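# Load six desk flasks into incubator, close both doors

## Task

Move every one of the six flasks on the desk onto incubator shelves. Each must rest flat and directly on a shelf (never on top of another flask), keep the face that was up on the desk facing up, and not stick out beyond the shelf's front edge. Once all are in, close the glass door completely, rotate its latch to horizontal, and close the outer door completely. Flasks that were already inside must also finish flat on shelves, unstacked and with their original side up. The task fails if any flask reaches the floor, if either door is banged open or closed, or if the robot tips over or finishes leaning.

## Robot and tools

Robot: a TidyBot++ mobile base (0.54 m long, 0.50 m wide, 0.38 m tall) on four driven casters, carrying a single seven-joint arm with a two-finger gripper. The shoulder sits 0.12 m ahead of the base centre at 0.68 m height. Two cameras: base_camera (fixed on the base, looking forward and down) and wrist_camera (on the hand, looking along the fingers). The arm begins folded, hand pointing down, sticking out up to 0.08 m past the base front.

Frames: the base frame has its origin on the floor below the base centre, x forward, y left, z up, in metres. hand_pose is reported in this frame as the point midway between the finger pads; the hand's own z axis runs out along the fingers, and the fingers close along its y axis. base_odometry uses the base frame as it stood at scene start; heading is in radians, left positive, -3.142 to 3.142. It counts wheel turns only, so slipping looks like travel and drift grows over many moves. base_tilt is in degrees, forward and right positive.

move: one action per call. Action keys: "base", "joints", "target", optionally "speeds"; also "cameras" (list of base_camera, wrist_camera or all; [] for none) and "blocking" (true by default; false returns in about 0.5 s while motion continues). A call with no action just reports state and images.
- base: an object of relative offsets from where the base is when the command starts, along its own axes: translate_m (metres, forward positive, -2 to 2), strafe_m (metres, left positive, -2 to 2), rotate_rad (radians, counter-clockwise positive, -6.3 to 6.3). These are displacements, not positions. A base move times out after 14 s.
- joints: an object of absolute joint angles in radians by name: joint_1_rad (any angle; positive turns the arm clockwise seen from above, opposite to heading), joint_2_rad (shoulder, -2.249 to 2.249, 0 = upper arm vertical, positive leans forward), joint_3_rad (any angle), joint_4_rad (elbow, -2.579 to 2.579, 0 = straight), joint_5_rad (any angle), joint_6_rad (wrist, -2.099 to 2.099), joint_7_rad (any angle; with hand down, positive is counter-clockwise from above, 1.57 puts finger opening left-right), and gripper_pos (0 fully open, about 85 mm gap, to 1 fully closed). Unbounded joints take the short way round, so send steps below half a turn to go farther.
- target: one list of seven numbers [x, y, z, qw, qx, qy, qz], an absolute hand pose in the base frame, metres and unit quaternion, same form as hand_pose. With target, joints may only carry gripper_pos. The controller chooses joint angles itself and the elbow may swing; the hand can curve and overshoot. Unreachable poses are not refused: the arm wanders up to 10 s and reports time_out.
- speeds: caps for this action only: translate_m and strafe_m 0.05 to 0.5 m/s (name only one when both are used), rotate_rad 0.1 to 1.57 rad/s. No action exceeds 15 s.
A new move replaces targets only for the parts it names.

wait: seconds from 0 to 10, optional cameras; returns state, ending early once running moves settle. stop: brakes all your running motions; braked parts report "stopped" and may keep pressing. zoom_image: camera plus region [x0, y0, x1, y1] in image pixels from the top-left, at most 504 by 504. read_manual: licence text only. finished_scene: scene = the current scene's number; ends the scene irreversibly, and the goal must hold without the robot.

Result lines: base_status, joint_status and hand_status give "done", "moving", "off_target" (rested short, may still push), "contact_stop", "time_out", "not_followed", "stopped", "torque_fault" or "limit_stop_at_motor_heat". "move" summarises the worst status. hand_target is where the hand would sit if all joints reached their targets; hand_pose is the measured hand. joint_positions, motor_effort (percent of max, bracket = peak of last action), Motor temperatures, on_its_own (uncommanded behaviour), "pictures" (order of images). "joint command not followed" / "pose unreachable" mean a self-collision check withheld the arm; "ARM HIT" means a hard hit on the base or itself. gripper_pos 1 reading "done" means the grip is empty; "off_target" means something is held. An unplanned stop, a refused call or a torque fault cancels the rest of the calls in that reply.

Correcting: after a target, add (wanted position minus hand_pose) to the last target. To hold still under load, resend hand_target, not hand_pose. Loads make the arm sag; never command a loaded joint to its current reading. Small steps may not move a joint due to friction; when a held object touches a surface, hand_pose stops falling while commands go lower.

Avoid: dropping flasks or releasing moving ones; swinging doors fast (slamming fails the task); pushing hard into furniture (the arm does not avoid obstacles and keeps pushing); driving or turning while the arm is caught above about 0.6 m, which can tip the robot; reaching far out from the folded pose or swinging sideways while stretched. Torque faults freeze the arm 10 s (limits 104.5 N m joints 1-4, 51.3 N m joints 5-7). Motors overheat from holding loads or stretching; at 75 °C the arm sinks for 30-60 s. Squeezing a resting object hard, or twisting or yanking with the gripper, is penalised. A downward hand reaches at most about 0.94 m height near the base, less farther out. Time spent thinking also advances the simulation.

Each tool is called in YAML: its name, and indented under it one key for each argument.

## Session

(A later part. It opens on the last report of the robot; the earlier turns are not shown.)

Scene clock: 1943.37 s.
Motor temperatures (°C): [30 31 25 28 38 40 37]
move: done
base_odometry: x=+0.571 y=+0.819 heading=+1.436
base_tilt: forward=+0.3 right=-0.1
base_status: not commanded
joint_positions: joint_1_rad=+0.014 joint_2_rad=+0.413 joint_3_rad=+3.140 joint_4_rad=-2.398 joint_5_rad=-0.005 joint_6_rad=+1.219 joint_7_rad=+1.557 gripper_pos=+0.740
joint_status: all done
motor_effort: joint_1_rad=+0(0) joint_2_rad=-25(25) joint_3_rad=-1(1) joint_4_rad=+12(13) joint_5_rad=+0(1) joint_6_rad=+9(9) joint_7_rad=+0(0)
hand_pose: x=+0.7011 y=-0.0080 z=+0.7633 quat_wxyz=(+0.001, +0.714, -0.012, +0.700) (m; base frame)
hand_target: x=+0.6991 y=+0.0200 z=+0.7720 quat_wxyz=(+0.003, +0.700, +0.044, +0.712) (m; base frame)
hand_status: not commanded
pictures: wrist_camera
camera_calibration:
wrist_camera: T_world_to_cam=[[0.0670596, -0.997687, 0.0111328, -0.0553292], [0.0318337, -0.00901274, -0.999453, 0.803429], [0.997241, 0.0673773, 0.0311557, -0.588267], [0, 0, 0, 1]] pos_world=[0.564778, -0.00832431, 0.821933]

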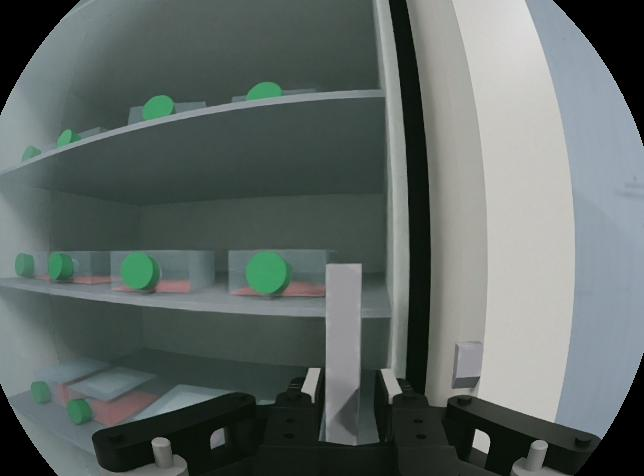

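move:
  joints: {"gripper_pos": 0.6}
  base: {"translate_m": 0.02, "strafe_m": 0.003}
  speeds: {"translate_m": 0.05}
  cameras: ["wrist_camera"]

Scene clock: 1948.63 s.
Motor temperatures (°C): [30 31 25 28 38 40 37]
move: done
base_odometry: x=+0.571 y=+0.839 heading=+1.435
base_tilt: forward=+0.3 right=-0.1
base_status: done
joint_positions: joint_1_rad=+0.014 joint_2_rad=+0.414 joint_3_rad=+3.140 joint_4_rad=-2.398 joint_5_rad=-0.005 joint_6_rad=+1.220 joint_7_rad=+1.557 gripper_pos=+0.600
joint_status: all done
motor_effort: joint_1_rad=+0(1) joint_2_rad=-24(26) joint_3_rad=-1(2) joint_4_rad=+12(13) joint_5_rad=+0(1) joint_6_rad=+8(9) joint_7_rad=+0(1)
hand_pose: x=+0.7011 y=-0.0079 z=+0.7630 quat_wxyz=(+0.001, +0.714, -0.012, +0.700) (m; base frame)
hand_target: x=+0.6991 y=+0.0200 z=+0.7720 quat_wxyz=(+0.003, +0.700, +0.044, +0.712) (m; base frame)
hand_status: not commanded
pictures: wrist_camera
camera_calibration:
wrist_camera: T_world_to_cam=[[0.0671644, -0.99768, 0.0111092, -0.055267], [0.0314343, -0.00901294, -0.999465, 0.803466], [0.997247, 0.0674777, 0.030756, -0.587941], [0, 0, 0, 1]] pos_world=[0.564778, -0.00822429, 0.821733]

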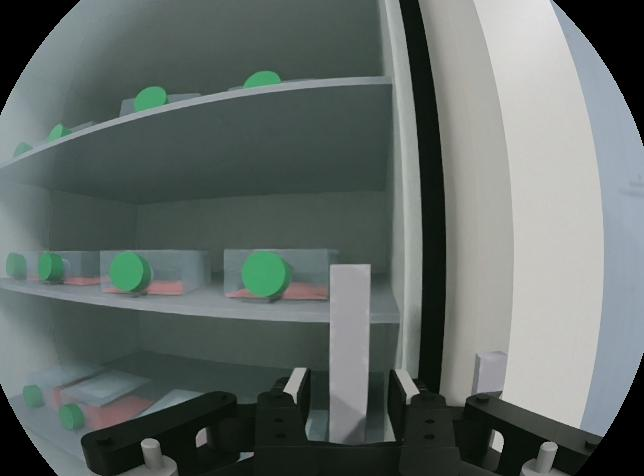

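move:
  base: {"translate_m": 0.01}
  speeds: {"translate_m": 0.05}
  cameras: []

move:
  joints: {"gripper_pos": 0.8}
  cameras: ["wrist_camera"]

Scene clock: 1951.47 s.
Motor temperatures (°C): [30 31 25 28 38 40 37]
move: done
base_odometry: x=+0.572 y=+0.849 heading=+1.435
base_tilt: forward=+0.2 right=-0.1
base_status: done
joint_positions: joint_1_rad=+0.014 joint_2_rad=+0.416 joint_3_rad=+3.140 joint_4_rad=-2.398 joint_5_rad=-0.005 joint_6_rad=+1.220 joint_7_rad=+1.557 gripper_pos=+0.600
joint_status: not commanded
motor_effort: joint_1_rad=+0(2) joint_2_rad=-25(27) joint_3_rad=-1(2) joint_4_rad=+11(13) joint_5_rad=+0(1) joint_6_rad=+9(9) joint_7_rad=+0(1)
hand_pose: x=+0.7012 y=-0.0078 z=+0.7619 quat_wxyz=(+0.001, +0.715, -0.012, +0.699) (m; base frame)
hand_target: x=+0.6991 y=+0.0200 z=+0.7720 quat_wxyz=(+0.003, +0.700, +0.044, +0.712) (m; base frame)
hand_status: not commanded
pictures: none
No camera images: "cameras" was empty.

Scene clock: 1952.10 s.
Motor temperatures (°C): [30 31 25 28 38 40 37]
move: done
base_odometry: x=+0.572 y=+0.849 heading=+1.435
base_tilt: forward=+0.3 right=-0.2
base_status: not commanded
joint_positions: joint_1_rad=+0.014 joint_2_rad=+0.416 joint_3_rad=+3.140 joint_4_rad=-2.398 joint_5_rad=-0.005 joint_6_rad=+1.220 joint_7_rad=+1.557 gripper_pos=+0.800
joint_status: all done
motor_effort: joint_1_rad=+0(0) joint_2_rad=-25(25) joint_3_rad=-1(1) joint_4_rad=+12(12) joint_5_rad=+1(1) joint_6_rad=+8(9) joint_7_rad=+0(0)
hand_pose: x=+0.7012 y=-0.0078 z=+0.7618 quat_wxyz=(+0.001, +0.715, -0.012, +0.699) (m; base frame)
hand_target: x=+0.6991 y=+0.0200 z=+0.7720 quat_wxyz=(+0.003, +0.700, +0.044, +0.712) (m; base frame)
hand_status: not commanded
pictures: wrist_camera
camera_calibration:
wrist_camera: T_world_to_cam=[[0.0673896, -0.997666, 0.0109812, -0.0551927], [0.0294342, -0.00901347, -0.999526, 0.80374], [0.997292, 0.0676809, 0.0287581, -0.586504], [0, 0, 0, 1]] pos_world=[0.564978, -0.00812426, 0.820832]

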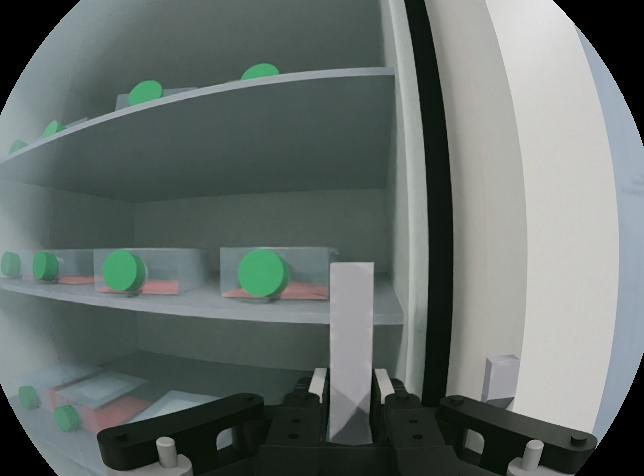

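move:
  joints: {"joint_7_rad": 2.0}
  cameras: ["wrist_camera"]

Scene clock: 1954.67 s.
Motor temperatures (°C): [30 31 25 28 38 40 37]
move: done
base_odometry: x=+0.572 y=+0.849 heading=+1.435
base_tilt: forward=+0.3 right=-0.2
base_status: not commanded
joint_positions: joint_1_rad=+0.014 joint_2_rad=+0.416 joint_3_rad=+3.140 joint_4_rad=-2.398 joint_5_rad=-0.005 joint_6_rad=+1.220 joint_7_rad=+1.937 gripper_pos=+0.800
joint_status: all done
motor_effort: joint_1_rad=-1(3) joint_2_rad=-25(26) joint_3_rad=-3(4) joint_4_rad=+12(13) joint_5_rad=+2(3) joint_6_rad=+9(9) joint_7_rad=+0(1)
hand_pose: x=+0.7012 y=-0.0075 z=+0.7619 quat_wxyz=(+0.132, +0.705, +0.123, +0.686) (m; base frame)
hand_target: x=+0.6991 y=+0.0200 z=+0.7720 quat_wxyz=(+0.138, +0.679, +0.176, +0.699) (m; base frame)
hand_status: not commanded
pictures: wrist_camera
camera_calibration:
wrist_camera: T_world_to_cam=[[0.0777281, -0.921952, 0.379423, -0.342362], [0.0247932, -0.378669, -0.9252, 0.74752], [0.996666, 0.0813212, -0.00657507, -0.559022], [0, 0, 0, 1]] pos_world=[0.565236, 0.0128819, 0.81783]

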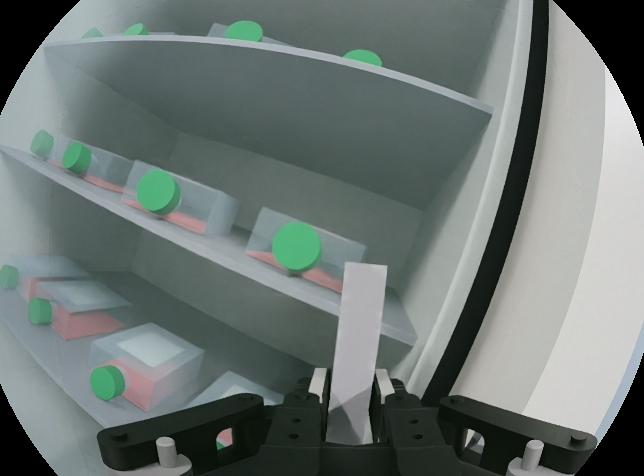

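move:
  joints: {"joint_7_rad": 2.45}
  cameras: []

move:
  joints: {"joint_7_rad": 2.9}
  cameras: ["wrist_camera"]

Scene clock: 1957.43 s.
Motor temperatures (°C): [30 31 25 28 38 40 37]
move: done
base_odometry: x=+0.572 y=+0.849 heading=+1.435
base_tilt: forward=+0.3 right=-0.1
base_status: not commanded
joint_positions: joint_1_rad=+0.014 joint_2_rad=+0.416 joint_3_rad=+3.140 joint_4_rad=-2.399 joint_5_rad=-0.005 joint_6_rad=+1.220 joint_7_rad=+2.386 gripper_pos=+0.800
joint_status: all done
motor_effort: joint_1_rad=-2(2) joint_2_rad=-25(25) joint_3_rad=-2(3) joint_4_rad=+12(14) joint_5_rad=+2(2) joint_6_rad=+9(9) joint_7_rad=+0(1)
hand_pose: x=+0.7009 y=-0.0075 z=+0.7616 quat_wxyz=(+0.282, +0.660, +0.277, +0.639) (m; base frame)
hand_target: x=+0.6991 y=+0.0200 z=+0.7720 quat_wxyz=(+0.290, +0.623, +0.323, +0.651) (m; base frame)
hand_status: not commanded
pictures: none
No camera images: "cameras" was empty.

Scene clock: 1958.63 s.
Motor temperatures (°C): [30 31 25 28 38 40 37]
move: done
base_odometry: x=+0.572 y=+0.849 heading=+1.435
base_tilt: forward=+0.3 right=-0.2
base_status: not commanded
joint_positions: joint_1_rad=+0.013 joint_2_rad=+0.417 joint_3_rad=+3.140 joint_4_rad=-2.400 joint_5_rad=-0.005 joint_6_rad=+1.220 joint_7_rad=+2.837 gripper_pos=+0.800
joint_status: all done
motor_effort: joint_1_rad=+0(2) joint_2_rad=-26(27) joint_3_rad=-1(2) joint_4_rad=+12(14) joint_5_rad=+0(2) joint_6_rad=+9(10) joint_7_rad=+0(1)
hand_pose: x=+0.7010 y=-0.0072 z=+0.7606 quat_wxyz=(+0.417, +0.581, +0.418, +0.560) (m; base frame)
hand_target: x=+0.6991 y=+0.0200 z=+0.7720 quat_wxyz=(+0.428, +0.535, +0.454, +0.570) (m; base frame)
hand_status: not commanded
pictures: wrist_camera
camera_calibration:
wrist_camera: T_world_to_cam=[[0.105027, -0.274758, 0.95576, -0.794402], [0.0296438, -0.959783, -0.279172, 0.247563], [0.994027, 0.057653, -0.0926583, -0.49174], [0, 0, 0, 1]] pos_world=[0.564898, 0.0476885, 0.782806]

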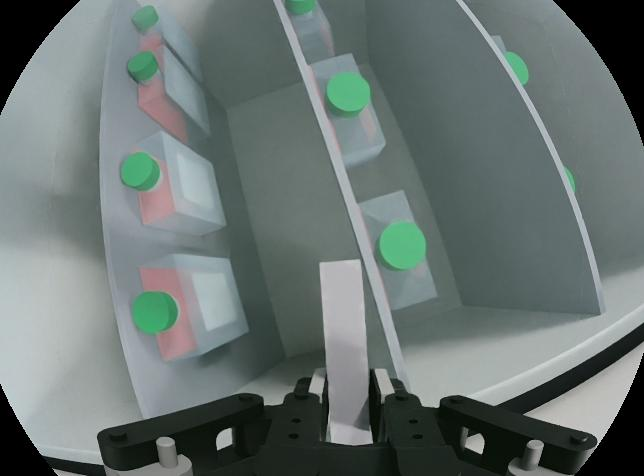

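move:
  joints: {"joint_7_rad": 3.2}
  cameras: ["wrist_camera"]

Scene clock: 1962.27 s.
Motor temperatures (°C): [30 31 25 28 38 40 37]
move: done
base_odometry: x=+0.572 y=+0.849 heading=+1.435
base_tilt: forward=+0.2 right=-0.1
base_status: not commanded
joint_positions: joint_1_rad=+0.013 joint_2_rad=+0.418 joint_3_rad=+3.140 joint_4_rad=-2.400 joint_5_rad=-0.005 joint_6_rad=+1.223 joint_7_rad=+3.146 gripper_pos=+0.800
joint_status: all done
motor_effort: joint_1_rad=+0(1) joint_2_rad=-25(27) joint_3_rad=+0(1) joint_4_rad=+11(13) joint_5_rad=+0(1) joint_6_rad=+9(10) joint_7_rad=+0(1)
hand_pose: x=+0.7009 y=-0.0072 z=+0.7611 quat_wxyz=(+0.499, +0.509, +0.502, +0.489) (m; base frame)
hand_target: x=+0.6991 y=+0.0200 z=+0.7720 quat_wxyz=(+0.508, +0.462, +0.529, +0.499) (m; base frame)
hand_status: not commanded
pictures: wrist_camera
camera_calibration:
wrist_camera: T_world_to_cam=[[0.109037, 0.0296428, 0.993596, -0.824265], [0.0368112, -0.99899, 0.025764, 0.0102732], [0.993356, 0.0337662, -0.110018, -0.478106], [0, 0, 0, 1]] pos_world=[0.564426, 0.0508401, 0.766121]

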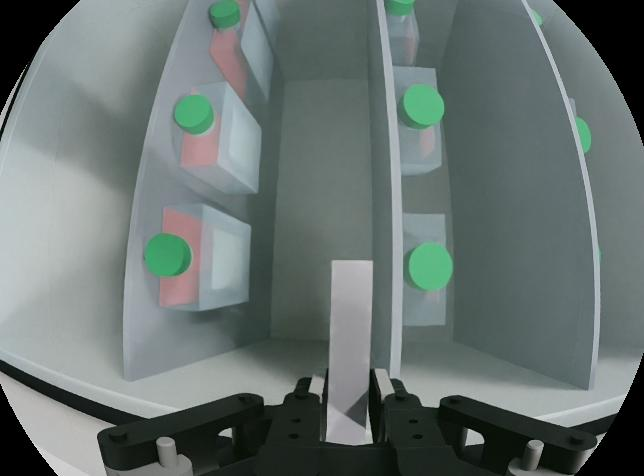

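move:
  joints: {"gripper_pos": 0.55}
  cameras: []

move:
  base: {"translate_m": -0.15}
  speeds: {"translate_m": 0.1}
  cameras: []

move:
  joints: {"joint_7_rad": 1.5}
  cameras: ["wrist_camera"]

Scene clock: 1968.37 s.
Motor temperatures (°C): [30 31 25 28 38 40 37]
move: done
base_odometry: x=+0.572 y=+0.849 heading=+1.435
base_tilt: forward=+0.2 right=-0.1
base_status: not commanded
joint_positions: joint_1_rad=+0.013 joint_2_rad=+0.418 joint_3_rad=+3.140 joint_4_rad=-2.400 joint_5_rad=-0.005 joint_6_rad=+1.223 joint_7_rad=+3.146 gripper_pos=+0.550
joint_status: all done
motor_effort: joint_1_rad=+0(0) joint_2_rad=-25(25) joint_3_rad=-1(2) joint_4_rad=+11(12) joint_5_rad=+0(1) joint_6_rad=+9(9) joint_7_rad=+0(0)
hand_pose: x=+0.7009 y=-0.0072 z=+0.7611 quat_wxyz=(+0.499, +0.509, +0.502, +0.489) (m; base frame)
hand_target: x=+0.6991 y=+0.0200 z=+0.7720 quat_wxyz=(+0.508, +0.462, +0.529, +0.499) (m; base frame)
hand_status: not commanded
pictures: none
No camera images: "cameras" was empty.

Scene clock: 1970.47 s.
Motor temperatures (°C): [30 31 25 28 38 40 37]
move: done
base_odometry: x=+0.552 y=+0.700 heading=+1.435
base_tilt: forward=+0.3 right=-0.1
base_status: done
joint_positions: joint_1_rad=+0.013 joint_2_rad=+0.418 joint_3_rad=+3.140 joint_4_rad=-2.400 joint_5_rad=-0.005 joint_6_rad=+1.223 joint_7_rad=+3.146 gripper_pos=+0.550
joint_status: not commanded
motor_effort: joint_1_rad=+0(1) joint_2_rad=-24(27) joint_3_rad=-1(2) joint_4_rad=+12(13) joint_5_rad=+0(1) joint_6_rad=+8(9) joint_7_rad=+0(1)
hand_pose: x=+0.7008 y=-0.0071 z=+0.7606 quat_wxyz=(+0.499, +0.510, +0.503, +0.489) (m; base frame)
hand_target: x=+0.6991 y=+0.0200 z=+0.7720 quat_wxyz=(+0.508, +0.462, +0.529, +0.499) (m; base frame)
hand_status: not commanded
pictures: none
No camera images: "cameras" was empty.

Scene clock: 1972.70 s.
Motor temperatures (°C): [30 31 25 28 38 40 37]
move: done
base_odometry: x=+0.552 y=+0.700 heading=+1.435
base_tilt: forward=+0.3 right=-0.2
base_status: not commanded
joint_positions: joint_1_rad=+0.013 joint_2_rad=+0.418 joint_3_rad=+3.140 joint_4_rad=-2.400 joint_5_rad=-0.005 joint_6_rad=+1.223 joint_7_rad=+1.562 gripper_pos=+0.550
joint_status: all done
motor_effort: joint_1_rad=+0(0) joint_2_rad=-25(25) joint_3_rad=-1(2) joint_4_rad=+11(12) joint_5_rad=+0(1) joint_6_rad=+8(9) joint_7_rad=+0(1)
hand_pose: x=+0.7008 y=-0.0071 z=+0.7606 quat_wxyz=(+0.002, +0.716, -0.010, +0.698) (m; base frame)
hand_target: x=+0.6991 y=+0.0200 z=+0.7720 quat_wxyz=(-0.040, +0.702, +0.002, +0.711) (m; base frame)
hand_status: not commanded
pictures: wrist_camera
camera_calibration:
wrist_camera: T_world_to_cam=[[0.0689327, -0.997486, 0.0164353, -0.059707], [0.028301, -0.0145126, -0.999494, 0.803262], [0.99722, 0.069363, 0.0272295, -0.58493], [0, 0, 0, 1]] pos_world=[0.564687, -0.00732704, 0.819764]

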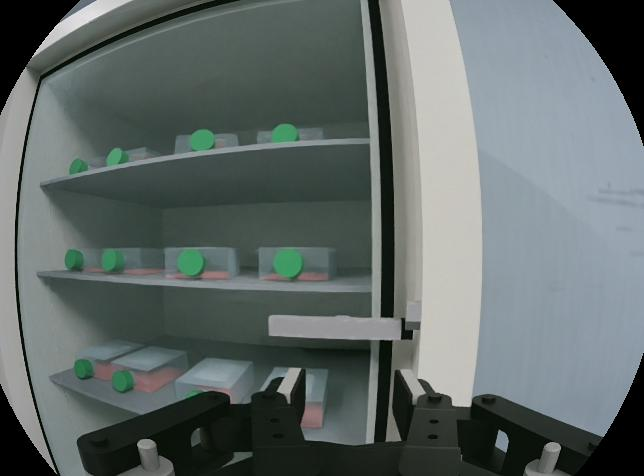

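zoom_image:
  camera: "wrist_camera"
  region: [250, 270, 450, 380]

Scaled by 2.520.

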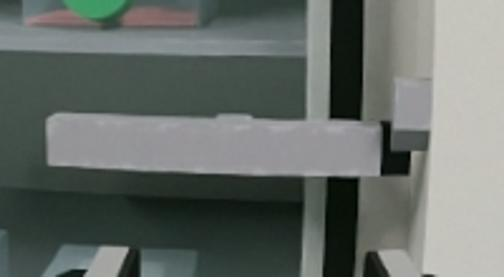

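move:
  base: {"translate_m": 0.15, "strafe_m": 0.14}
  speeds: {"translate_m": 0.15}
  joints: {"gripper_pos": 0.95}
  cameras: ["wrist_camera"]

move:
  base: {"translate_m": 0.025}
  speeds: {"translate_m": 0.05}
  cameras: []

Scene clock: 1981.53 s.
Motor temperatures (°C): [30 31 25 28 38 40 37]
move: done
base_odometry: x=+0.433 y=+0.868 heading=+1.436
base_tilt: forward=+0.2 right=-0.2
base_status: done
joint_positions: joint_1_rad=+0.008 joint_2_rad=+0.418 joint_3_rad=+3.140 joint_4_rad=-2.400 joint_5_rad=-0.005 joint_6_rad=+1.223 joint_7_rad=+1.562 gripper_pos=+0.950
joint_status: all done
motor_effort: joint_1_rad=+0(4) joint_2_rad=-25(26) joint_3_rad=+0(3) joint_4_rad=+12(13) joint_5_rad=+1(2) joint_6_rad=+8(9) joint_7_rad=+0(0)
hand_pose: x=+0.7008 y=-0.0042 z=+0.7605 quat_wxyz=(+0.000, +0.716, -0.008, +0.698) (m; base frame)
hand_target: x=+0.6991 y=+0.0200 z=+0.7720 quat_wxyz=(-0.040, +0.702, +0.002, +0.711) (m; base frame)
hand_status: not commanded
pictures: wrist_camera
camera_calibration:
wrist_camera: T_world_to_cam=[[0.073941, -0.997127, 0.0164623, -0.0603605], [0.0280784, -0.0144194, -0.999502, 0.803326], [0.996867, 0.0743664, 0.0269315, -0.58464], [0, 0, 0, 1]] pos_world=[0.564716, -0.00512605, 0.819665]

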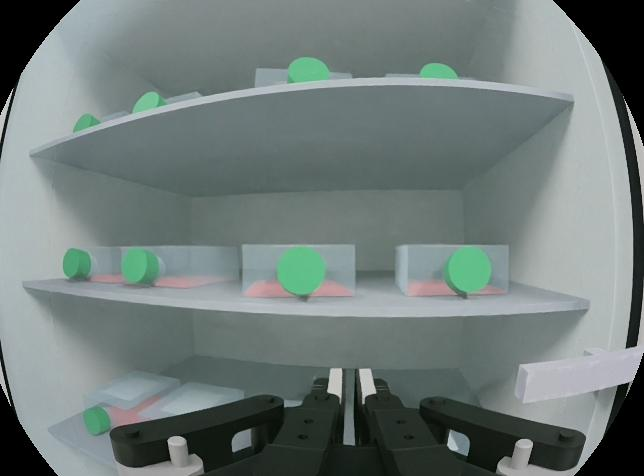

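Scene clock: 1982.60 s.
Motor temperatures (°C): [30 31 25 28 38 40 37]
move: done
base_odometry: x=+0.436 y=+0.892 heading=+1.436
base_tilt: forward=+0.2 right=-0.1
base_status: done
joint_positions: joint_1_rad=+0.008 joint_2_rad=+0.418 joint_3_rad=+3.140 joint_4_rad=-2.410 joint_5_rad=-0.005 joint_6_rad=+1.231 joint_7_rad=+1.562 gripper_pos=+0.950
joint_status: not commanded
motor_effort: joint_1_rad=+0(1) joint_2_rad=-23(26) joint_3_rad=+0(2) joint_4_rad=+12(17) joint_5_rad=+0(1) joint_6_rad=+8(9) joint_7_rad=+0(0)
hand_pose: x=+0.6979 y=-0.0042 z=+0.7591 quat_wxyz=(+0.000, +0.716, -0.008, +0.698) (m; base frame)
hand_target: x=+0.6991 y=+0.0200 z=+0.7720 quat_wxyz=(-0.040, +0.702, +0.002, +0.711) (m; base frame)
hand_status: not commanded
pictures: none
No camera images: "cameras" was empty.

move:
  base: {"translate_m": -0.9}
  cameras: []

move:
  base: {"strafe_m": 1.35}
  cameras: ["wrist_camera"]

Scene clock: 2001.97 s.
Motor temperatures (°C): [30 31 25 28 38 40 37]
move: done
base_odometry: x=+0.315 y=+0.001 heading=+1.435
base_tilt: forward=+0.2 right=-0.1
base_status: done
joint_positions: joint_1_rad=+0.008 joint_2_rad=+0.420 joint_3_rad=+3.140 joint_4_rad=-2.410 joint_5_rad=-0.005 joint_6_rad=+1.231 joint_7_rad=+1.562 gripper_pos=+0.950
joint_status: not commanded
motor_effort: joint_1_rad=+0(2) joint_2_rad=-25(28) joint_3_rad=-2(3) joint_4_rad=+11(13) joint_5_rad=+0(1) joint_6_rad=+8(9) joint_7_rad=+0(1)
hand_pose: x=+0.6982 y=-0.0040 z=+0.7584 quat_wxyz=(+0.000, +0.717, -0.008, +0.697) (m; base frame)
hand_target: x=+0.6991 y=+0.0200 z=+0.7720 quat_wxyz=(-0.040, +0.702, +0.002, +0.711) (m; base frame)
hand_status: not commanded
pictures: none
No camera images: "cameras" was empty.

Scene clock: 2006.03 s.
Motor temperatures (°C): [30 31 25 28 38 40 37]
move: done
base_odometry: x=-1.023 y=+0.183 heading=+1.436
base_tilt: forward=+0.2 right=-0.1
base_status: done
joint_positions: joint_1_rad=+0.005 joint_2_rad=+0.420 joint_3_rad=+3.140 joint_4_rad=-2.410 joint_5_rad=-0.004 joint_6_rad=+1.231 joint_7_rad=+1.562 gripper_pos=+0.950
joint_status: not commanded
motor_effort: joint_1_rad=+0(4) joint_2_rad=-24(25) joint_3_rad=+0(3) joint_4_rad=+11(12) joint_5_rad=+0(2) joint_6_rad=+8(9) joint_7_rad=+0(1)
hand_pose: x=+0.6982 y=-0.0021 z=+0.7584 quat_wxyz=(-0.001, +0.717, -0.006, +0.697) (m; base frame)
hand_target: x=+0.6991 y=+0.0200 z=+0.7720 quat_wxyz=(-0.040, +0.702, +0.002, +0.711) (m; base frame)
hand_status: not commanded
pictures: wrist_camera
camera_calibration:
wrist_camera: T_world_to_cam=[[0.0777769, -0.996836, 0.0163638, -0.0606265], [0.0253318, -0.0144322, -0.999575, 0.803224], [0.996649, 0.0781584, 0.0241291, -0.579811], [0, 0, 0, 1]] pos_world=[0.562236, -0.00352526, 0.817865]

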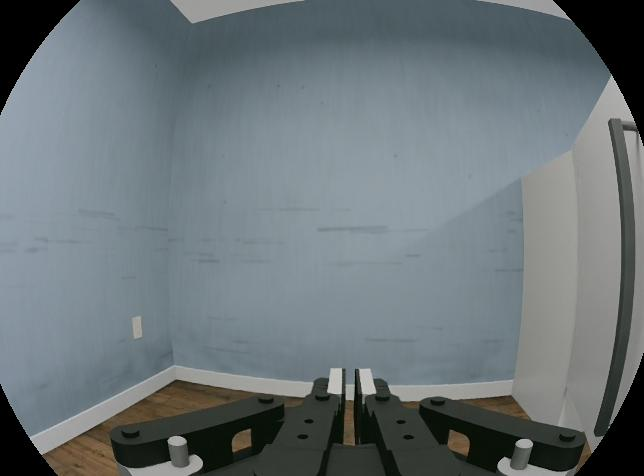

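move:
  base: {"translate_m": 0.705, "strafe_m": 0.15}
  cameras: []

move:
  base: {"rotate_rad": -0.9}
  speeds: {"rotate_rad": 0.8}
  cameras: ["wrist_camera", "base_camera"]

Scene clock: 2022.93 s.
Motor temperatures (°C): [30 31 25 28 38 40 37]
move: done
base_odometry: x=-1.077 y=+0.902 heading=+1.437
base_tilt: forward=+0.3 right=-0.1
base_status: done
joint_positions: joint_1_rad=+0.005 joint_2_rad=+0.420 joint_3_rad=+3.140 joint_4_rad=-2.410 joint_5_rad=-0.004 joint_6_rad=+1.231 joint_7_rad=+1.562 gripper_pos=+0.950
joint_status: not commanded
motor_effort: joint_1_rad=+0(1) joint_2_rad=-25(26) joint_3_rad=-1(2) joint_4_rad=+11(13) joint_5_rad=+1(1) joint_6_rad=+9(9) joint_7_rad=+1(1)
hand_pose: x=+0.6982 y=-0.0021 z=+0.7583 quat_wxyz=(-0.001, +0.717, -0.006, +0.697) (m; base frame)
hand_target: x=+0.6991 y=+0.0200 z=+0.7720 quat_wxyz=(-0.040, +0.702, +0.002, +0.711) (m; base frame)
hand_status: not commanded
pictures: none
No camera images: "cameras" was empty.

Scene clock: 2024.93 s.
Motor temperatures (°C): [30 31 25 28 38 40 37]
move: done
base_odometry: x=-1.077 y=+0.902 heading=+0.537
base_tilt: forward=+0.2 right=-0.1
base_status: done
joint_positions: joint_1_rad=+0.003 joint_2_rad=+0.420 joint_3_rad=+3.140 joint_4_rad=-2.410 joint_5_rad=-0.003 joint_6_rad=+1.231 joint_7_rad=+1.562 gripper_pos=+0.950
joint_status: not commanded
motor_effort: joint_1_rad=+0(4) joint_2_rad=-25(25) joint_3_rad=+0(2) joint_4_rad=+11(12) joint_5_rad=+1(2) joint_6_rad=+8(9) joint_7_rad=+0(1)
hand_pose: x=+0.6982 y=-0.0004 z=+0.7583 quat_wxyz=(-0.002, +0.717, -0.005, +0.697) (m; base frame)
hand_target: x=+0.6991 y=+0.0200 z=+0.7720 quat_wxyz=(-0.040, +0.702, +0.002, +0.711) (m; base frame)
hand_status: not commanded
pictures: base_camera, wrist_camera
camera_calibration:
wrist_camera: T_world_to_cam=[[0.0814678, -0.996534, 0.0168451, -0.0618995], [0.0252234, -0.0148344, -0.999572, 0.803301], [0.996357, 0.0818578, 0.0239275, -0.579588], [0, 0, 0, 1]] pos_world=[0.562258, -0.00232461, 0.817868]

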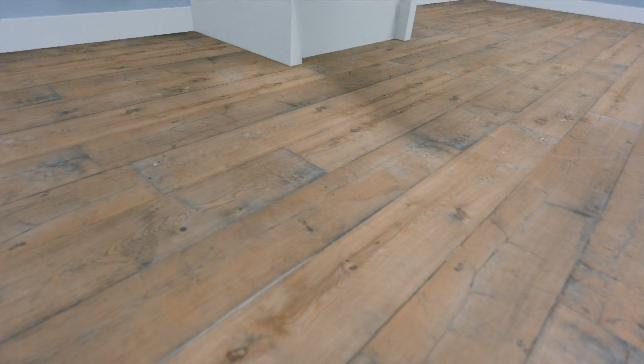

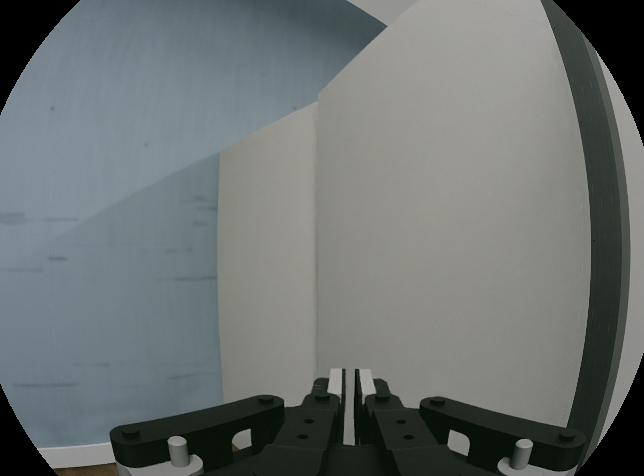

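move:
  base: {"translate_m": 0.2695, "strafe_m": 0.089, "rotate_rad": -0.25}
  speeds: {"translate_m": 0.2, "rotate_rad": 0.3}
  cameras: ["wrist_camera"]

Scene clock: 2052.63 s.
Motor temperatures (°C): [29 31 25 28 38 40 37]
move: done
base_odometry: x=-0.891 y=+1.116 heading=+0.286
base_tilt: forward=+0.3 right=-0.2
base_status: done
joint_positions: joint_1_rad=+0.001 joint_2_rad=+0.420 joint_3_rad=+3.140 joint_4_rad=-2.411 joint_5_rad=+0.000 joint_6_rad=+1.231 joint_7_rad=+1.562 gripper_pos=+0.950
joint_status: not commanded
motor_effort: joint_1_rad=+0(3) joint_2_rad=-25(26) joint_3_rad=-1(3) joint_4_rad=+11(16) joint_5_rad=+1(2) joint_6_rad=+9(9) joint_7_rad=+0(1)
hand_pose: x=+0.6976 y=+0.0017 z=+0.7576 quat_wxyz=(-0.003, +0.717, -0.003, +0.697) (m; base frame)
hand_target: x=+0.6991 y=+0.0200 z=+0.7720 quat_wxyz=(-0.040, +0.702, +0.002, +0.711) (m; base frame)
hand_status: not commanded
pictures: wrist_camera
camera_calibration:
wrist_camera: T_world_to_cam=[[0.0862797, -0.996118, 0.0174317, -0.0635462], [0.0237499, -0.0154354, -0.999599, 0.803586], [0.995988, 0.0866591, 0.022326, -0.577805], [0, 0, 0, 1]] pos_world=[0.561885, -0.000823686, 0.817271]

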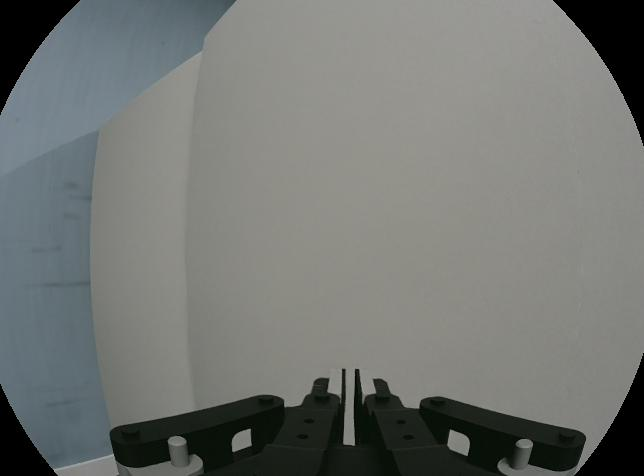

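move:
  base: {"translate_m": 0.116, "strafe_m": -0.1455, "rotate_rad": 0.10}
  speeds: {"translate_m": 0.12, "rotate_rad": 0.1}
  cameras: ["wrist_camera"]

Scene clock: 2058.63 s.
Motor temperatures (°C): [29 31 25 28 38 40 37]
move: done
base_odometry: x=-0.738 y=+1.009 heading=+0.387
base_tilt: forward=+0.2 right=-0.1
base_status: done
joint_positions: joint_1_rad=-0.003 joint_2_rad=+0.420 joint_3_rad=+3.133 joint_4_rad=-2.413 joint_5_rad=+0.024 joint_6_rad=+1.232 joint_7_rad=+1.562 gripper_pos=+0.950
joint_status: not commanded
motor_effort: joint_1_rad=+0(7) joint_2_rad=-25(26) joint_3_rad=-1(5) joint_4_rad=+11(15) joint_5_rad=+0(4) joint_6_rad=+8(9) joint_7_rad=+0(1)
hand_pose: x=+0.6969 y=+0.0147 z=+0.7570 quat_wxyz=(-0.014, +0.718, +0.011, +0.696) (m; base frame)
hand_target: x=+0.6991 y=+0.0200 z=+0.7720 quat_wxyz=(-0.040, +0.702, +0.002, +0.711) (m; base frame)
hand_status: not commanded
pictures: wrist_camera
camera_calibration:
wrist_camera: T_world_to_cam=[[0.119785, -0.992565, 0.021592, -0.077043], [0.0228478, -0.0189868, -0.999559, 0.803861], [0.992537, 0.120225, 0.0204036, -0.574707], [0, 0, 0, 1]] pos_world=[0.56128, 0.00788695, 0.816896]

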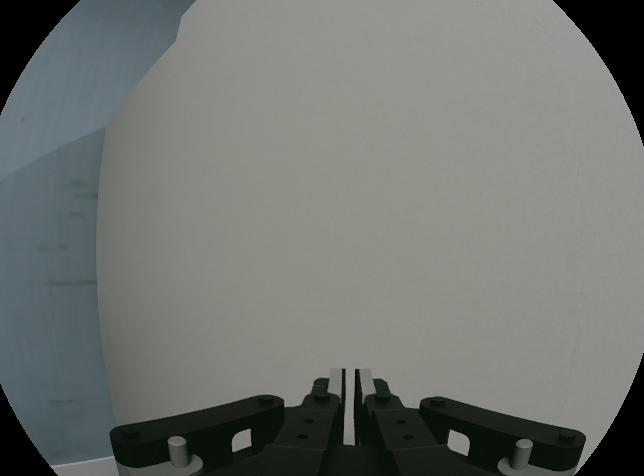

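move:
  base: {"translate_m": 0.09, "strafe_m": -0.1755, "rotate_rad": 0.15}
  speeds: {"translate_m": 0.12, "rotate_rad": 0.1}
  cameras: ["wrist_camera"]

Scene clock: 2064.40 s.
Motor temperatures (°C): [29 31 25 28 38 40 37]
move: done
base_odometry: x=-0.589 y=+0.881 heading=+0.538
base_tilt: forward=+0.3 right=-0.2
base_status: done
joint_positions: joint_1_rad=-0.002 joint_2_rad=+0.420 joint_3_rad=+3.134 joint_4_rad=-2.412 joint_5_rad=+0.032 joint_6_rad=+1.232 joint_7_rad=+1.562 gripper_pos=+0.950
joint_status: not commanded
motor_effort: joint_1_rad=+0(7) joint_2_rad=-25(26) joint_3_rad=-1(5) joint_4_rad=+11(17) joint_5_rad=+0(6) joint_6_rad=+8(9) joint_7_rad=+0(1)
hand_pose: x=+0.6971 y=+0.0151 z=+0.7573 quat_wxyz=(-0.014, +0.717, +0.013, +0.696) (m; base frame)
hand_target: x=+0.6991 y=+0.0200 z=+0.7720 quat_wxyz=(-0.040, +0.702, +0.002, +0.711) (m; base frame)
hand_status: not commanded
pictures: wrist_camera
camera_calibration:
wrist_camera: T_world_to_cam=[[0.123684, -0.992014, 0.0247101, -0.0818058], [0.024188, -0.02188, -0.999468, 0.803373], [0.992027, 0.124216, 0.0212886, -0.575305], [0, 0, 0, 1]] pos_world=[0.561404, 0.00788742, 0.817214]

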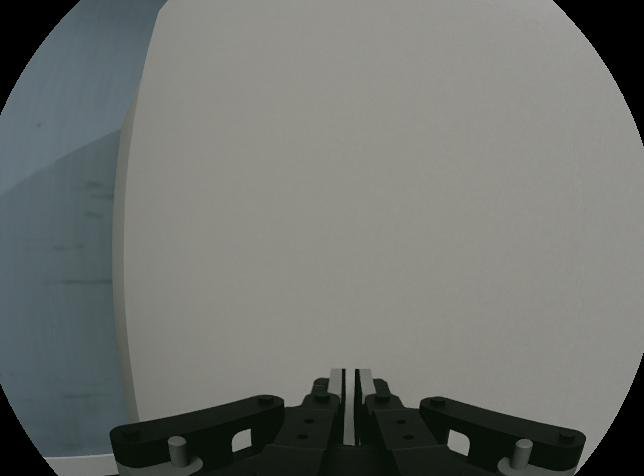

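move:
  base: {"translate_m": 0.106, "strafe_m": -0.199, "rotate_rad": 0.2}
  speeds: {"translate_m": 0.12, "rotate_rad": 0.11}
  cameras: ["wrist_camera"]

Scene clock: 2068.23 s.
Motor temperatures (°C): [29 31 25 28 38 40 37]
move: done
base_odometry: x=-0.396 y=+0.764 heading=+0.739
base_tilt: forward=+0.3 right=-0.1
base_status: done
joint_positions: joint_1_rad=+0.000 joint_2_rad=+0.420 joint_3_rad=+3.136 joint_4_rad=-2.416 joint_5_rad=+0.035 joint_6_rad=+1.232 joint_7_rad=+1.562 gripper_pos=+0.950
joint_status: not commanded
motor_effort: joint_1_rad=+0(7) joint_2_rad=-25(26) joint_3_rad=-1(5) joint_4_rad=+12(18) joint_5_rad=+0(5) joint_6_rad=+8(9) joint_7_rad=+0(0)
hand_pose: x=+0.6961 y=+0.0145 z=+0.7561 quat_wxyz=(-0.013, +0.718, +0.014, +0.695) (m; base frame)
hand_target: x=+0.6991 y=+0.0200 z=+0.7720 quat_wxyz=(-0.040, +0.702, +0.002, +0.711) (m; base frame)
hand_status: not commanded
pictures: wrist_camera
camera_calibration:
wrist_camera: T_world_to_cam=[[0.124122, -0.991927, 0.0259582, -0.0834464], [0.0213701, -0.0234822, -0.999496, 0.804104], [0.992037, 0.124614, 0.0182829, -0.571985], [0, 0, 0, 1]] pos_world=[0.560604, 0.00738683, 0.816322]

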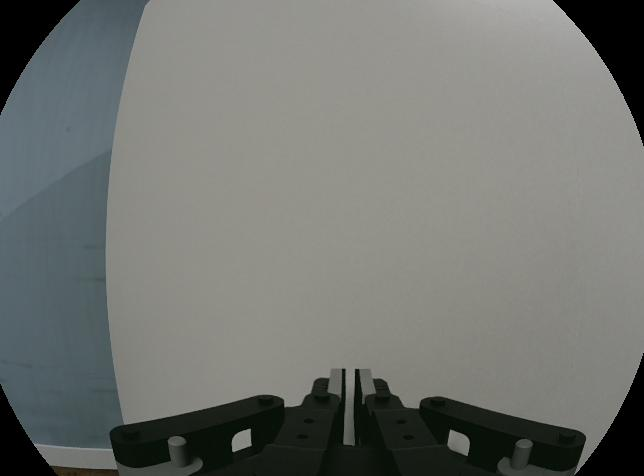

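move:
  base: {"translate_m": 0.111, "strafe_m": -0.1885, "rotate_rad": 0.2}
  speeds: {"translate_m": 0.12, "rotate_rad": 0.11}
  cameras: ["wrist_camera"]

Scene clock: 2072.27 s.
Motor temperatures (°C): [29 31 25 28 38 40 37]
move: done
base_odometry: x=-0.186 y=+0.700 heading=+0.940
base_tilt: forward=+0.3 right=-0.1
base_status: done
joint_positions: joint_1_rad=-0.002 joint_2_rad=+0.420 joint_3_rad=+3.136 joint_4_rad=-2.418 joint_5_rad=+0.036 joint_6_rad=+1.233 joint_7_rad=+1.562 gripper_pos=+0.950
joint_status: not commanded
motor_effort: joint_1_rad=+0(4) joint_2_rad=-24(26) joint_3_rad=-1(3) joint_4_rad=+10(18) joint_5_rad=+1(4) joint_6_rad=+8(9) joint_7_rad=+0(1)
hand_pose: x=+0.6953 y=+0.0161 z=+0.7553 quat_wxyz=(-0.014, +0.719, +0.015, +0.695) (m; base frame)
hand_target: x=+0.6991 y=+0.0200 z=+0.7720 quat_wxyz=(-0.040, +0.702, +0.002, +0.711) (m; base frame)
hand_status: not commanded
pictures: wrist_camera
camera_calibration:
wrist_camera: T_world_to_cam=[[0.127168, -0.991544, 0.0258658, -0.0838893], [0.0193467, -0.023593, -0.999534, 0.80481], [0.991693, 0.127609, 0.0161828, -0.569555], [0, 0, 0, 1]] pos_world=[0.559921, 0.00848829, 0.815822]

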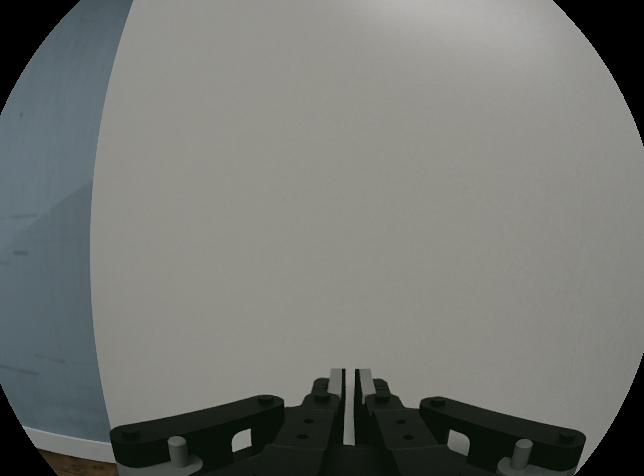

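move:
  base: {"translate_m": 0.114, "strafe_m": -0.1786, "rotate_rad": 0.2}
  speeds: {"translate_m": 0.12, "rotate_rad": 0.11}
  cameras: ["wrist_camera"]

Scene clock: 2076.90 s.
Motor temperatures (°C): [29 31 25 28 38 40 37]
move: done
base_odometry: x=+0.025 y=+0.686 heading=+1.141
base_tilt: forward=+0.3 right=-0.2
base_status: done
joint_positions: joint_1_rad=-0.005 joint_2_rad=+0.419 joint_3_rad=+3.135 joint_4_rad=-2.420 joint_5_rad=+0.036 joint_6_rad=+1.233 joint_7_rad=+1.562 gripper_pos=+0.950
joint_status: not commanded
motor_effort: joint_1_rad=+0(4) joint_2_rad=-25(25) joint_3_rad=-1(4) joint_4_rad=+11(19) joint_5_rad=+0(4) joint_6_rad=+8(9) joint_7_rad=+0(1)
hand_pose: x=+0.6944 y=+0.0184 z=+0.7548 quat_wxyz=(-0.016, +0.720, +0.016, +0.694) (m; base frame)
hand_target: x=+0.6991 y=+0.0200 z=+0.7720 quat_wxyz=(-0.040, +0.702, +0.002, +0.711) (m; base frame)
hand_status: not commanded
pictures: wrist_camera
camera_calibration:
wrist_camera: T_world_to_cam=[[0.131514, -0.990985, 0.025551, -0.0842872], [0.0180231, -0.0233804, -0.999564, 0.805324], [0.99115, 0.131917, 0.0147858, -0.567699], [0, 0, 0, 1]] pos_world=[0.559246, 0.0101907, 0.81552]

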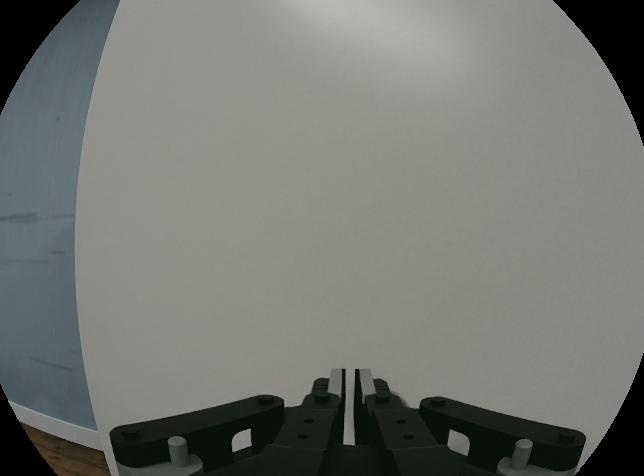

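move:
  base: {"translate_m": 0.115, "strafe_m": -0.17, "rotate_rad": 0.2}
  speeds: {"translate_m": 0.11, "rotate_rad": 0.11}

Scene clock: 2096.60 s.
Motor temperatures (°C): [29 31 25 28 38 40 37]
move: done
base_odometry: x=+0.228 y=+0.720 heading=+1.342
base_tilt: forward=+0.2 right=-0.1
base_status: done
joint_positions: joint_1_rad=-0.001 joint_2_rad=+0.419 joint_3_rad=+3.136 joint_4_rad=-2.417 joint_5_rad=+0.037 joint_6_rad=+1.234 joint_7_rad=+1.562 gripper_pos=+0.950
joint_status: not commanded
motor_effort: joint_1_rad=+0(5) joint_2_rad=-24(26) joint_3_rad=+0(3) joint_4_rad=+11(18) joint_5_rad=+0(4) joint_6_rad=+9(9) joint_7_rad=+0(0)
hand_pose: x=+0.6955 y=+0.0159 z=+0.7565 quat_wxyz=(-0.014, +0.718, +0.015, +0.696) (m; base frame)
hand_target: x=+0.6991 y=+0.0200 z=+0.7720 quat_wxyz=(-0.040, +0.702, +0.002, +0.711) (m; base frame)
hand_status: not commanded
pictures: base_camera, wrist_camera
camera_calibration:
wrist_camera: T_world_to_cam=[[0.127292, -0.991513, 0.0264239, -0.0846467], [0.0221967, -0.0237863, -0.999471, 0.803959], [0.991617, 0.127811, 0.0189805, -0.571888], [0, 0, 0, 1]] pos_world=[0.560023, 0.0082883, 0.816625]

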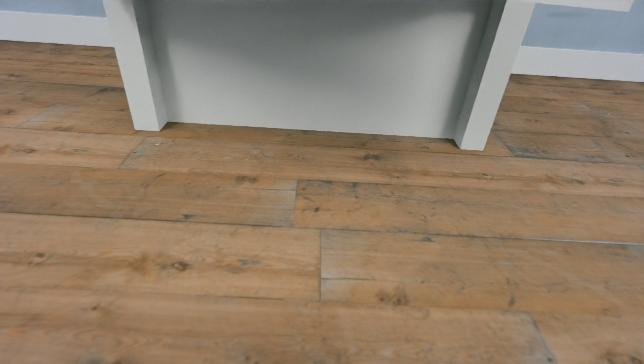

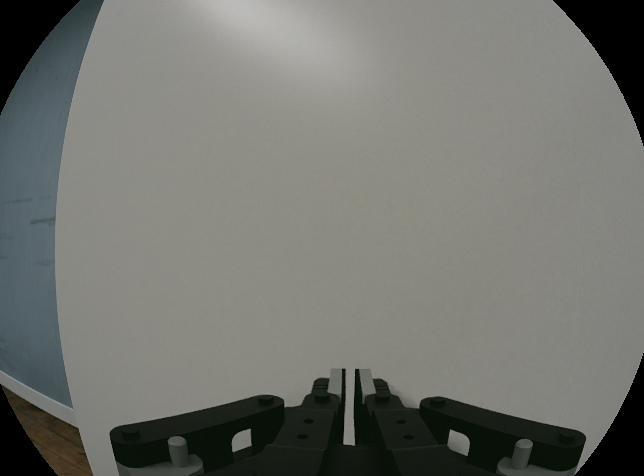

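move:
  base: {"translate_m": 0.066, "strafe_m": -0.084, "rotate_rad": 0.095}
  speeds: {"translate_m": 0.07, "rotate_rad": 0.1}
  cameras: []

move:
  base: {"translate_m": 0.015}
  speeds: {"translate_m": 0.05}
  cameras: ["wrist_camera"]

Scene clock: 2101.13 s.
Motor temperatures (°C): [29 31 25 28 38 40 37]
move: done
base_odometry: x=+0.324 y=+0.765 heading=+1.438
base_tilt: forward=+0.3 right=-0.1
base_status: done
joint_positions: joint_1_rad=-0.003 joint_2_rad=+0.419 joint_3_rad=+3.135 joint_4_rad=-2.419 joint_5_rad=+0.037 joint_6_rad=+1.234 joint_7_rad=+1.562 gripper_pos=+0.950
joint_status: not commanded
motor_effort: joint_1_rad=+0(6) joint_2_rad=-24(26) joint_3_rad=-1(3) joint_4_rad=+12(17) joint_5_rad=+1(4) joint_6_rad=+8(9) joint_7_rad=+0(0)
hand_pose: x=+0.6948 y=+0.0172 z=+0.7557 quat_wxyz=(-0.015, +0.719, +0.016, +0.695) (m; base frame)
hand_target: x=+0.6991 y=+0.0200 z=+0.7720 quat_wxyz=(-0.040, +0.702, +0.002, +0.711) (m; base frame)
hand_status: not commanded
pictures: none
No camera images: "cameras" was empty.

Scene clock: 2101.93 s.
Motor temperatures (°C): [29 31 25 28 38 40 37]
move: done
base_odometry: x=+0.327 y=+0.780 heading=+1.438
base_tilt: forward=+0.2 right=-0.2
base_status: done
joint_positions: joint_1_rad=-0.003 joint_2_rad=+0.419 joint_3_rad=+3.135 joint_4_rad=-2.419 joint_5_rad=+0.037 joint_6_rad=+1.234 joint_7_rad=+1.562 gripper_pos=+0.950
joint_status: not commanded
motor_effort: joint_1_rad=+0(2) joint_2_rad=-25(26) joint_3_rad=-1(2) joint_4_rad=+11(14) joint_5_rad=+0(1) joint_6_rad=+9(9) joint_7_rad=+0(0)
hand_pose: x=+0.6949 y=+0.0172 z=+0.7559 quat_wxyz=(-0.015, +0.719, +0.016, +0.695) (m; base frame)
hand_target: x=+0.6991 y=+0.0200 z=+0.7720 quat_wxyz=(-0.040, +0.702, +0.002, +0.711) (m; base frame)
hand_status: not commanded
pictures: wrist_camera
camera_calibration:
wrist_camera: T_world_to_cam=[[0.129636, -0.991216, 0.0261806, -0.0847104], [0.0207355, -0.0236876, -0.999504, 0.804435], [0.991345, 0.130115, 0.0174825, -0.570271], [0, 0, 0, 1]] pos_world=[0.559636, 0.00928956, 0.816223]

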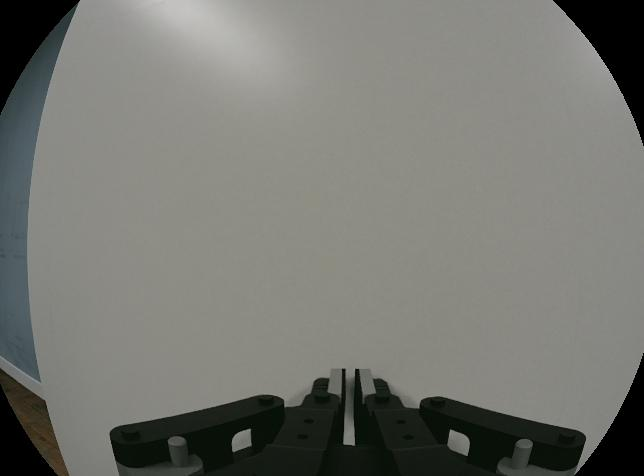

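move:
  base: {"translate_m": 0.015}
  speeds: {"translate_m": 0.05}
  cameras: []

move:
  base: {"translate_m": 0.015}
  speeds: {"translate_m": 0.05}
  cameras: []

Scene clock: 2104.57 s.
Motor temperatures (°C): [29 31 25 28 38 40 37]
move: done
base_odometry: x=+0.329 y=+0.795 heading=+1.438
base_tilt: forward=+0.3 right=-0.1
base_status: done
joint_positions: joint_1_rad=-0.003 joint_2_rad=+0.422 joint_3_rad=+3.135 joint_4_rad=-2.414 joint_5_rad=+0.037 joint_6_rad=+1.235 joint_7_rad=+1.562 gripper_pos=+0.950
joint_status: not commanded
motor_effort: joint_1_rad=+0(2) joint_2_rad=-25(26) joint_3_rad=-2(2) joint_4_rad=+11(16) joint_5_rad=+0(1) joint_6_rad=+8(9) joint_7_rad=+0(1)
hand_pose: x=+0.6966 y=+0.0172 z=+0.7566 quat_wxyz=(-0.015, +0.718, +0.016, +0.696) (m; base frame)
hand_target: x=+0.6991 y=+0.0200 z=+0.7720 quat_wxyz=(-0.040, +0.702, +0.002, +0.711) (m; base frame)
hand_status: not commanded
pictures: none
No camera images: "cameras" was empty.

Scene clock: 2105.37 s.
Motor temperatures (°C): [29 31 25 28 38 40 37]
move: done
base_odometry: x=+0.331 y=+0.810 heading=+1.437
base_tilt: forward=+0.3 right=-0.2
base_status: done
joint_positions: joint_1_rad=-0.003 joint_2_rad=+0.422 joint_3_rad=+3.135 joint_4_rad=-2.414 joint_5_rad=+0.037 joint_6_rad=+1.235 joint_7_rad=+1.562 gripper_pos=+0.950
joint_status: not commanded
motor_effort: joint_1_rad=+0(1) joint_2_rad=-25(26) joint_3_rad=+0(2) joint_4_rad=+11(12) joint_5_rad=+0(1) joint_6_rad=+9(9) joint_7_rad=+0(0)
hand_pose: x=+0.6966 y=+0.0172 z=+0.7566 quat_wxyz=(-0.015, +0.718, +0.016, +0.696) (m; base frame)
hand_target: x=+0.6991 y=+0.0200 z=+0.7720 quat_wxyz=(-0.040, +0.702, +0.002, +0.711) (m; base frame)
hand_status: not commanded
pictures: none
No camera images: "cameras" was empty.

move:
  base: {"translate_m": 0.015}
  speeds: {"translate_m": 0.05}
  cameras: []

move:
  base: {"translate_m": 0.015}
  speeds: {"translate_m": 0.05}
  cameras: ["wrist_camera"]

Scene clock: 2107.87 s.
Motor temperatures (°C): [29 31 25 28 38 40 37]
move: done
base_odometry: x=+0.333 y=+0.825 heading=+1.437
base_tilt: forward=+0.2 right=-0.1
base_status: done
joint_positions: joint_1_rad=-0.003 joint_2_rad=+0.405 joint_3_rad=+3.135 joint_4_rad=-2.449 joint_5_rad=+0.037 joint_6_rad=+1.248 joint_7_rad=+1.562 gripper_pos=+0.950
joint_status: not commanded
motor_effort: joint_1_rad=+1(1) joint_2_rad=-19(25) joint_3_rad=+0(1) joint_4_rad=+18(22) joint_5_rad=-1(1) joint_6_rad=+7(9) joint_7_rad=+0(0)
hand_pose: x=+0.6845 y=+0.0172 z=+0.7561 quat_wxyz=(-0.015, +0.719, +0.016, +0.694) (m; base frame)
hand_target: x=+0.6991 y=+0.0200 z=+0.7720 quat_wxyz=(-0.040, +0.702, +0.002, +0.711) (m; base frame)
hand_status: not commanded
pictures: none
No camera images: "cameras" was empty.

Scene clock: 2108.73 s.
Motor temperatures (°C): [29 31 25 28 38 40 37]
move: done
base_odometry: x=+0.336 y=+0.839 heading=+1.437
base_tilt: forward=+0.2 right=-0.2
base_status: done
joint_positions: joint_1_rad=-0.003 joint_2_rad=+0.382 joint_3_rad=+3.135 joint_4_rad=-2.489 joint_5_rad=+0.037 joint_6_rad=+1.257 joint_7_rad=+1.562 gripper_pos=+0.950
joint_status: not commanded
motor_effort: joint_1_rad=+1(2) joint_2_rad=-14(20) joint_3_rad=+1(2) joint_4_rad=+25(29) joint_5_rad=-1(2) joint_6_rad=+5(8) joint_7_rad=+0(1)
hand_pose: x=+0.6704 y=+0.0171 z=+0.7558 quat_wxyz=(-0.016, +0.722, +0.016, +0.691) (m; base frame)
hand_target: x=+0.6991 y=+0.0200 z=+0.7720 quat_wxyz=(-0.040, +0.702, +0.002, +0.711) (m; base frame)
hand_status: not commanded
pictures: wrist_camera
camera_calibration:
wrist_camera: T_world_to_cam=[[0.130196, -0.991188, 0.02439, -0.0805808], [0.0108038, -0.0231797, -0.999673, 0.811673], [0.991429, 0.130417, 0.00769073, -0.538627], [0, 0, 0, 1]] pos_world=[0.535733, 0.00918996, 0.817515]

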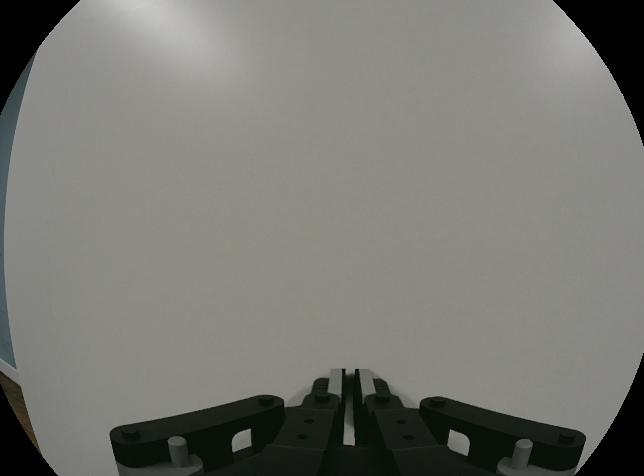

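move:
  base: {"translate_m": -0.03}
  speeds: {"translate_m": 0.05}
  cameras: []

move:
  base: {"translate_m": -0.35, "strafe_m": -0.2}
  speeds: {"translate_m": 0.3}

Scene clock: 2111.47 s.
Motor temperatures (°C): [29 31 25 28 38 40 37]
move: done
base_odometry: x=+0.331 y=+0.810 heading=+1.437
base_tilt: forward=+0.3 right=-0.2
base_status: done
joint_positions: joint_1_rad=-0.003 joint_2_rad=+0.414 joint_3_rad=+3.135 joint_4_rad=-2.419 joint_5_rad=+0.037 joint_6_rad=+1.258 joint_7_rad=+1.562 gripper_pos=+0.950
joint_status: not commanded
motor_effort: joint_1_rad=+0(3) joint_2_rad=-24(26) joint_3_rad=-1(2) joint_4_rad=+11(25) joint_5_rad=+0(2) joint_6_rad=+8(11) joint_7_rad=+0(0)
hand_pose: x=+0.6946 y=+0.0173 z=+0.7663 quat_wxyz=(-0.015, +0.708, +0.016, +0.705) (m; base frame)
hand_target: x=+0.6991 y=+0.0200 z=+0.7720 quat_wxyz=(-0.040, +0.702, +0.002, +0.711) (m; base frame)
hand_status: not commanded
pictures: none
No camera images: "cameras" was empty.

Scene clock: 2113.77 s.
Motor temperatures (°C): [29 31 25 28 38 40 37]
move: done
base_odometry: x=+0.483 y=+0.436 heading=+1.438
base_tilt: forward=+0.3 right=-0.1
base_status: done
joint_positions: joint_1_rad=-0.003 joint_2_rad=+0.415 joint_3_rad=+3.135 joint_4_rad=-2.417 joint_5_rad=+0.037 joint_6_rad=+1.258 joint_7_rad=+1.562 gripper_pos=+0.950
joint_status: not commanded
motor_effort: joint_1_rad=+0(3) joint_2_rad=-25(27) joint_3_rad=+0(2) joint_4_rad=+11(12) joint_5_rad=+1(1) joint_6_rad=+8(9) joint_7_rad=+0(1)
hand_pose: x=+0.6952 y=+0.0173 z=+0.7663 quat_wxyz=(-0.015, +0.708, +0.016, +0.706) (m; base frame)
hand_target: x=+0.6991 y=+0.0200 z=+0.7720 quat_wxyz=(-0.040, +0.702, +0.002, +0.711) (m; base frame)
hand_status: not commanded
pictures: base_camera, wrist_camera
camera_calibration:
wrist_camera: T_world_to_cam=[[0.129054, -0.991216, 0.0289169, -0.0866112], [0.0502263, -0.0225895, -0.998482, 0.793561], [0.990365, 0.130311, 0.0468698, -0.592541], [0, 0, 0, 1]] pos_world=[0.558152, 0.0092902, 0.822633]

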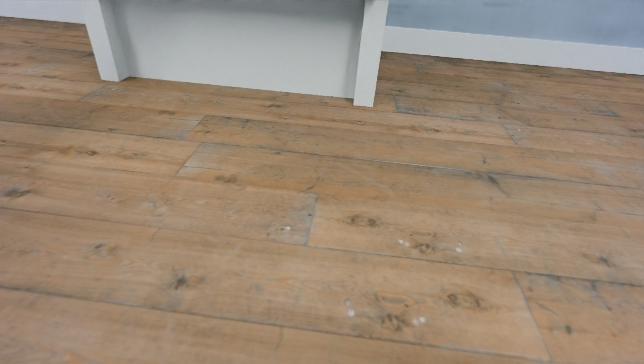

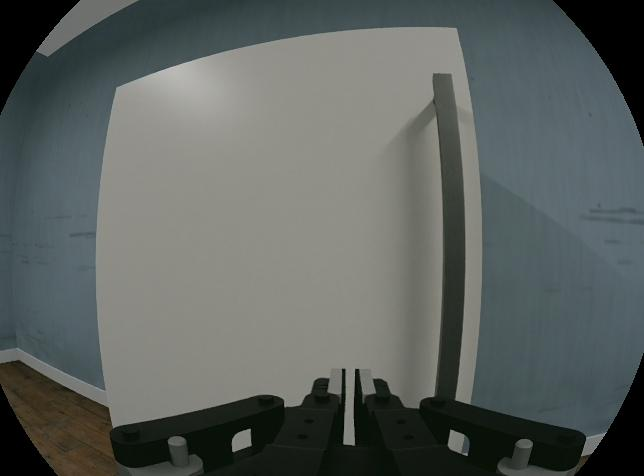

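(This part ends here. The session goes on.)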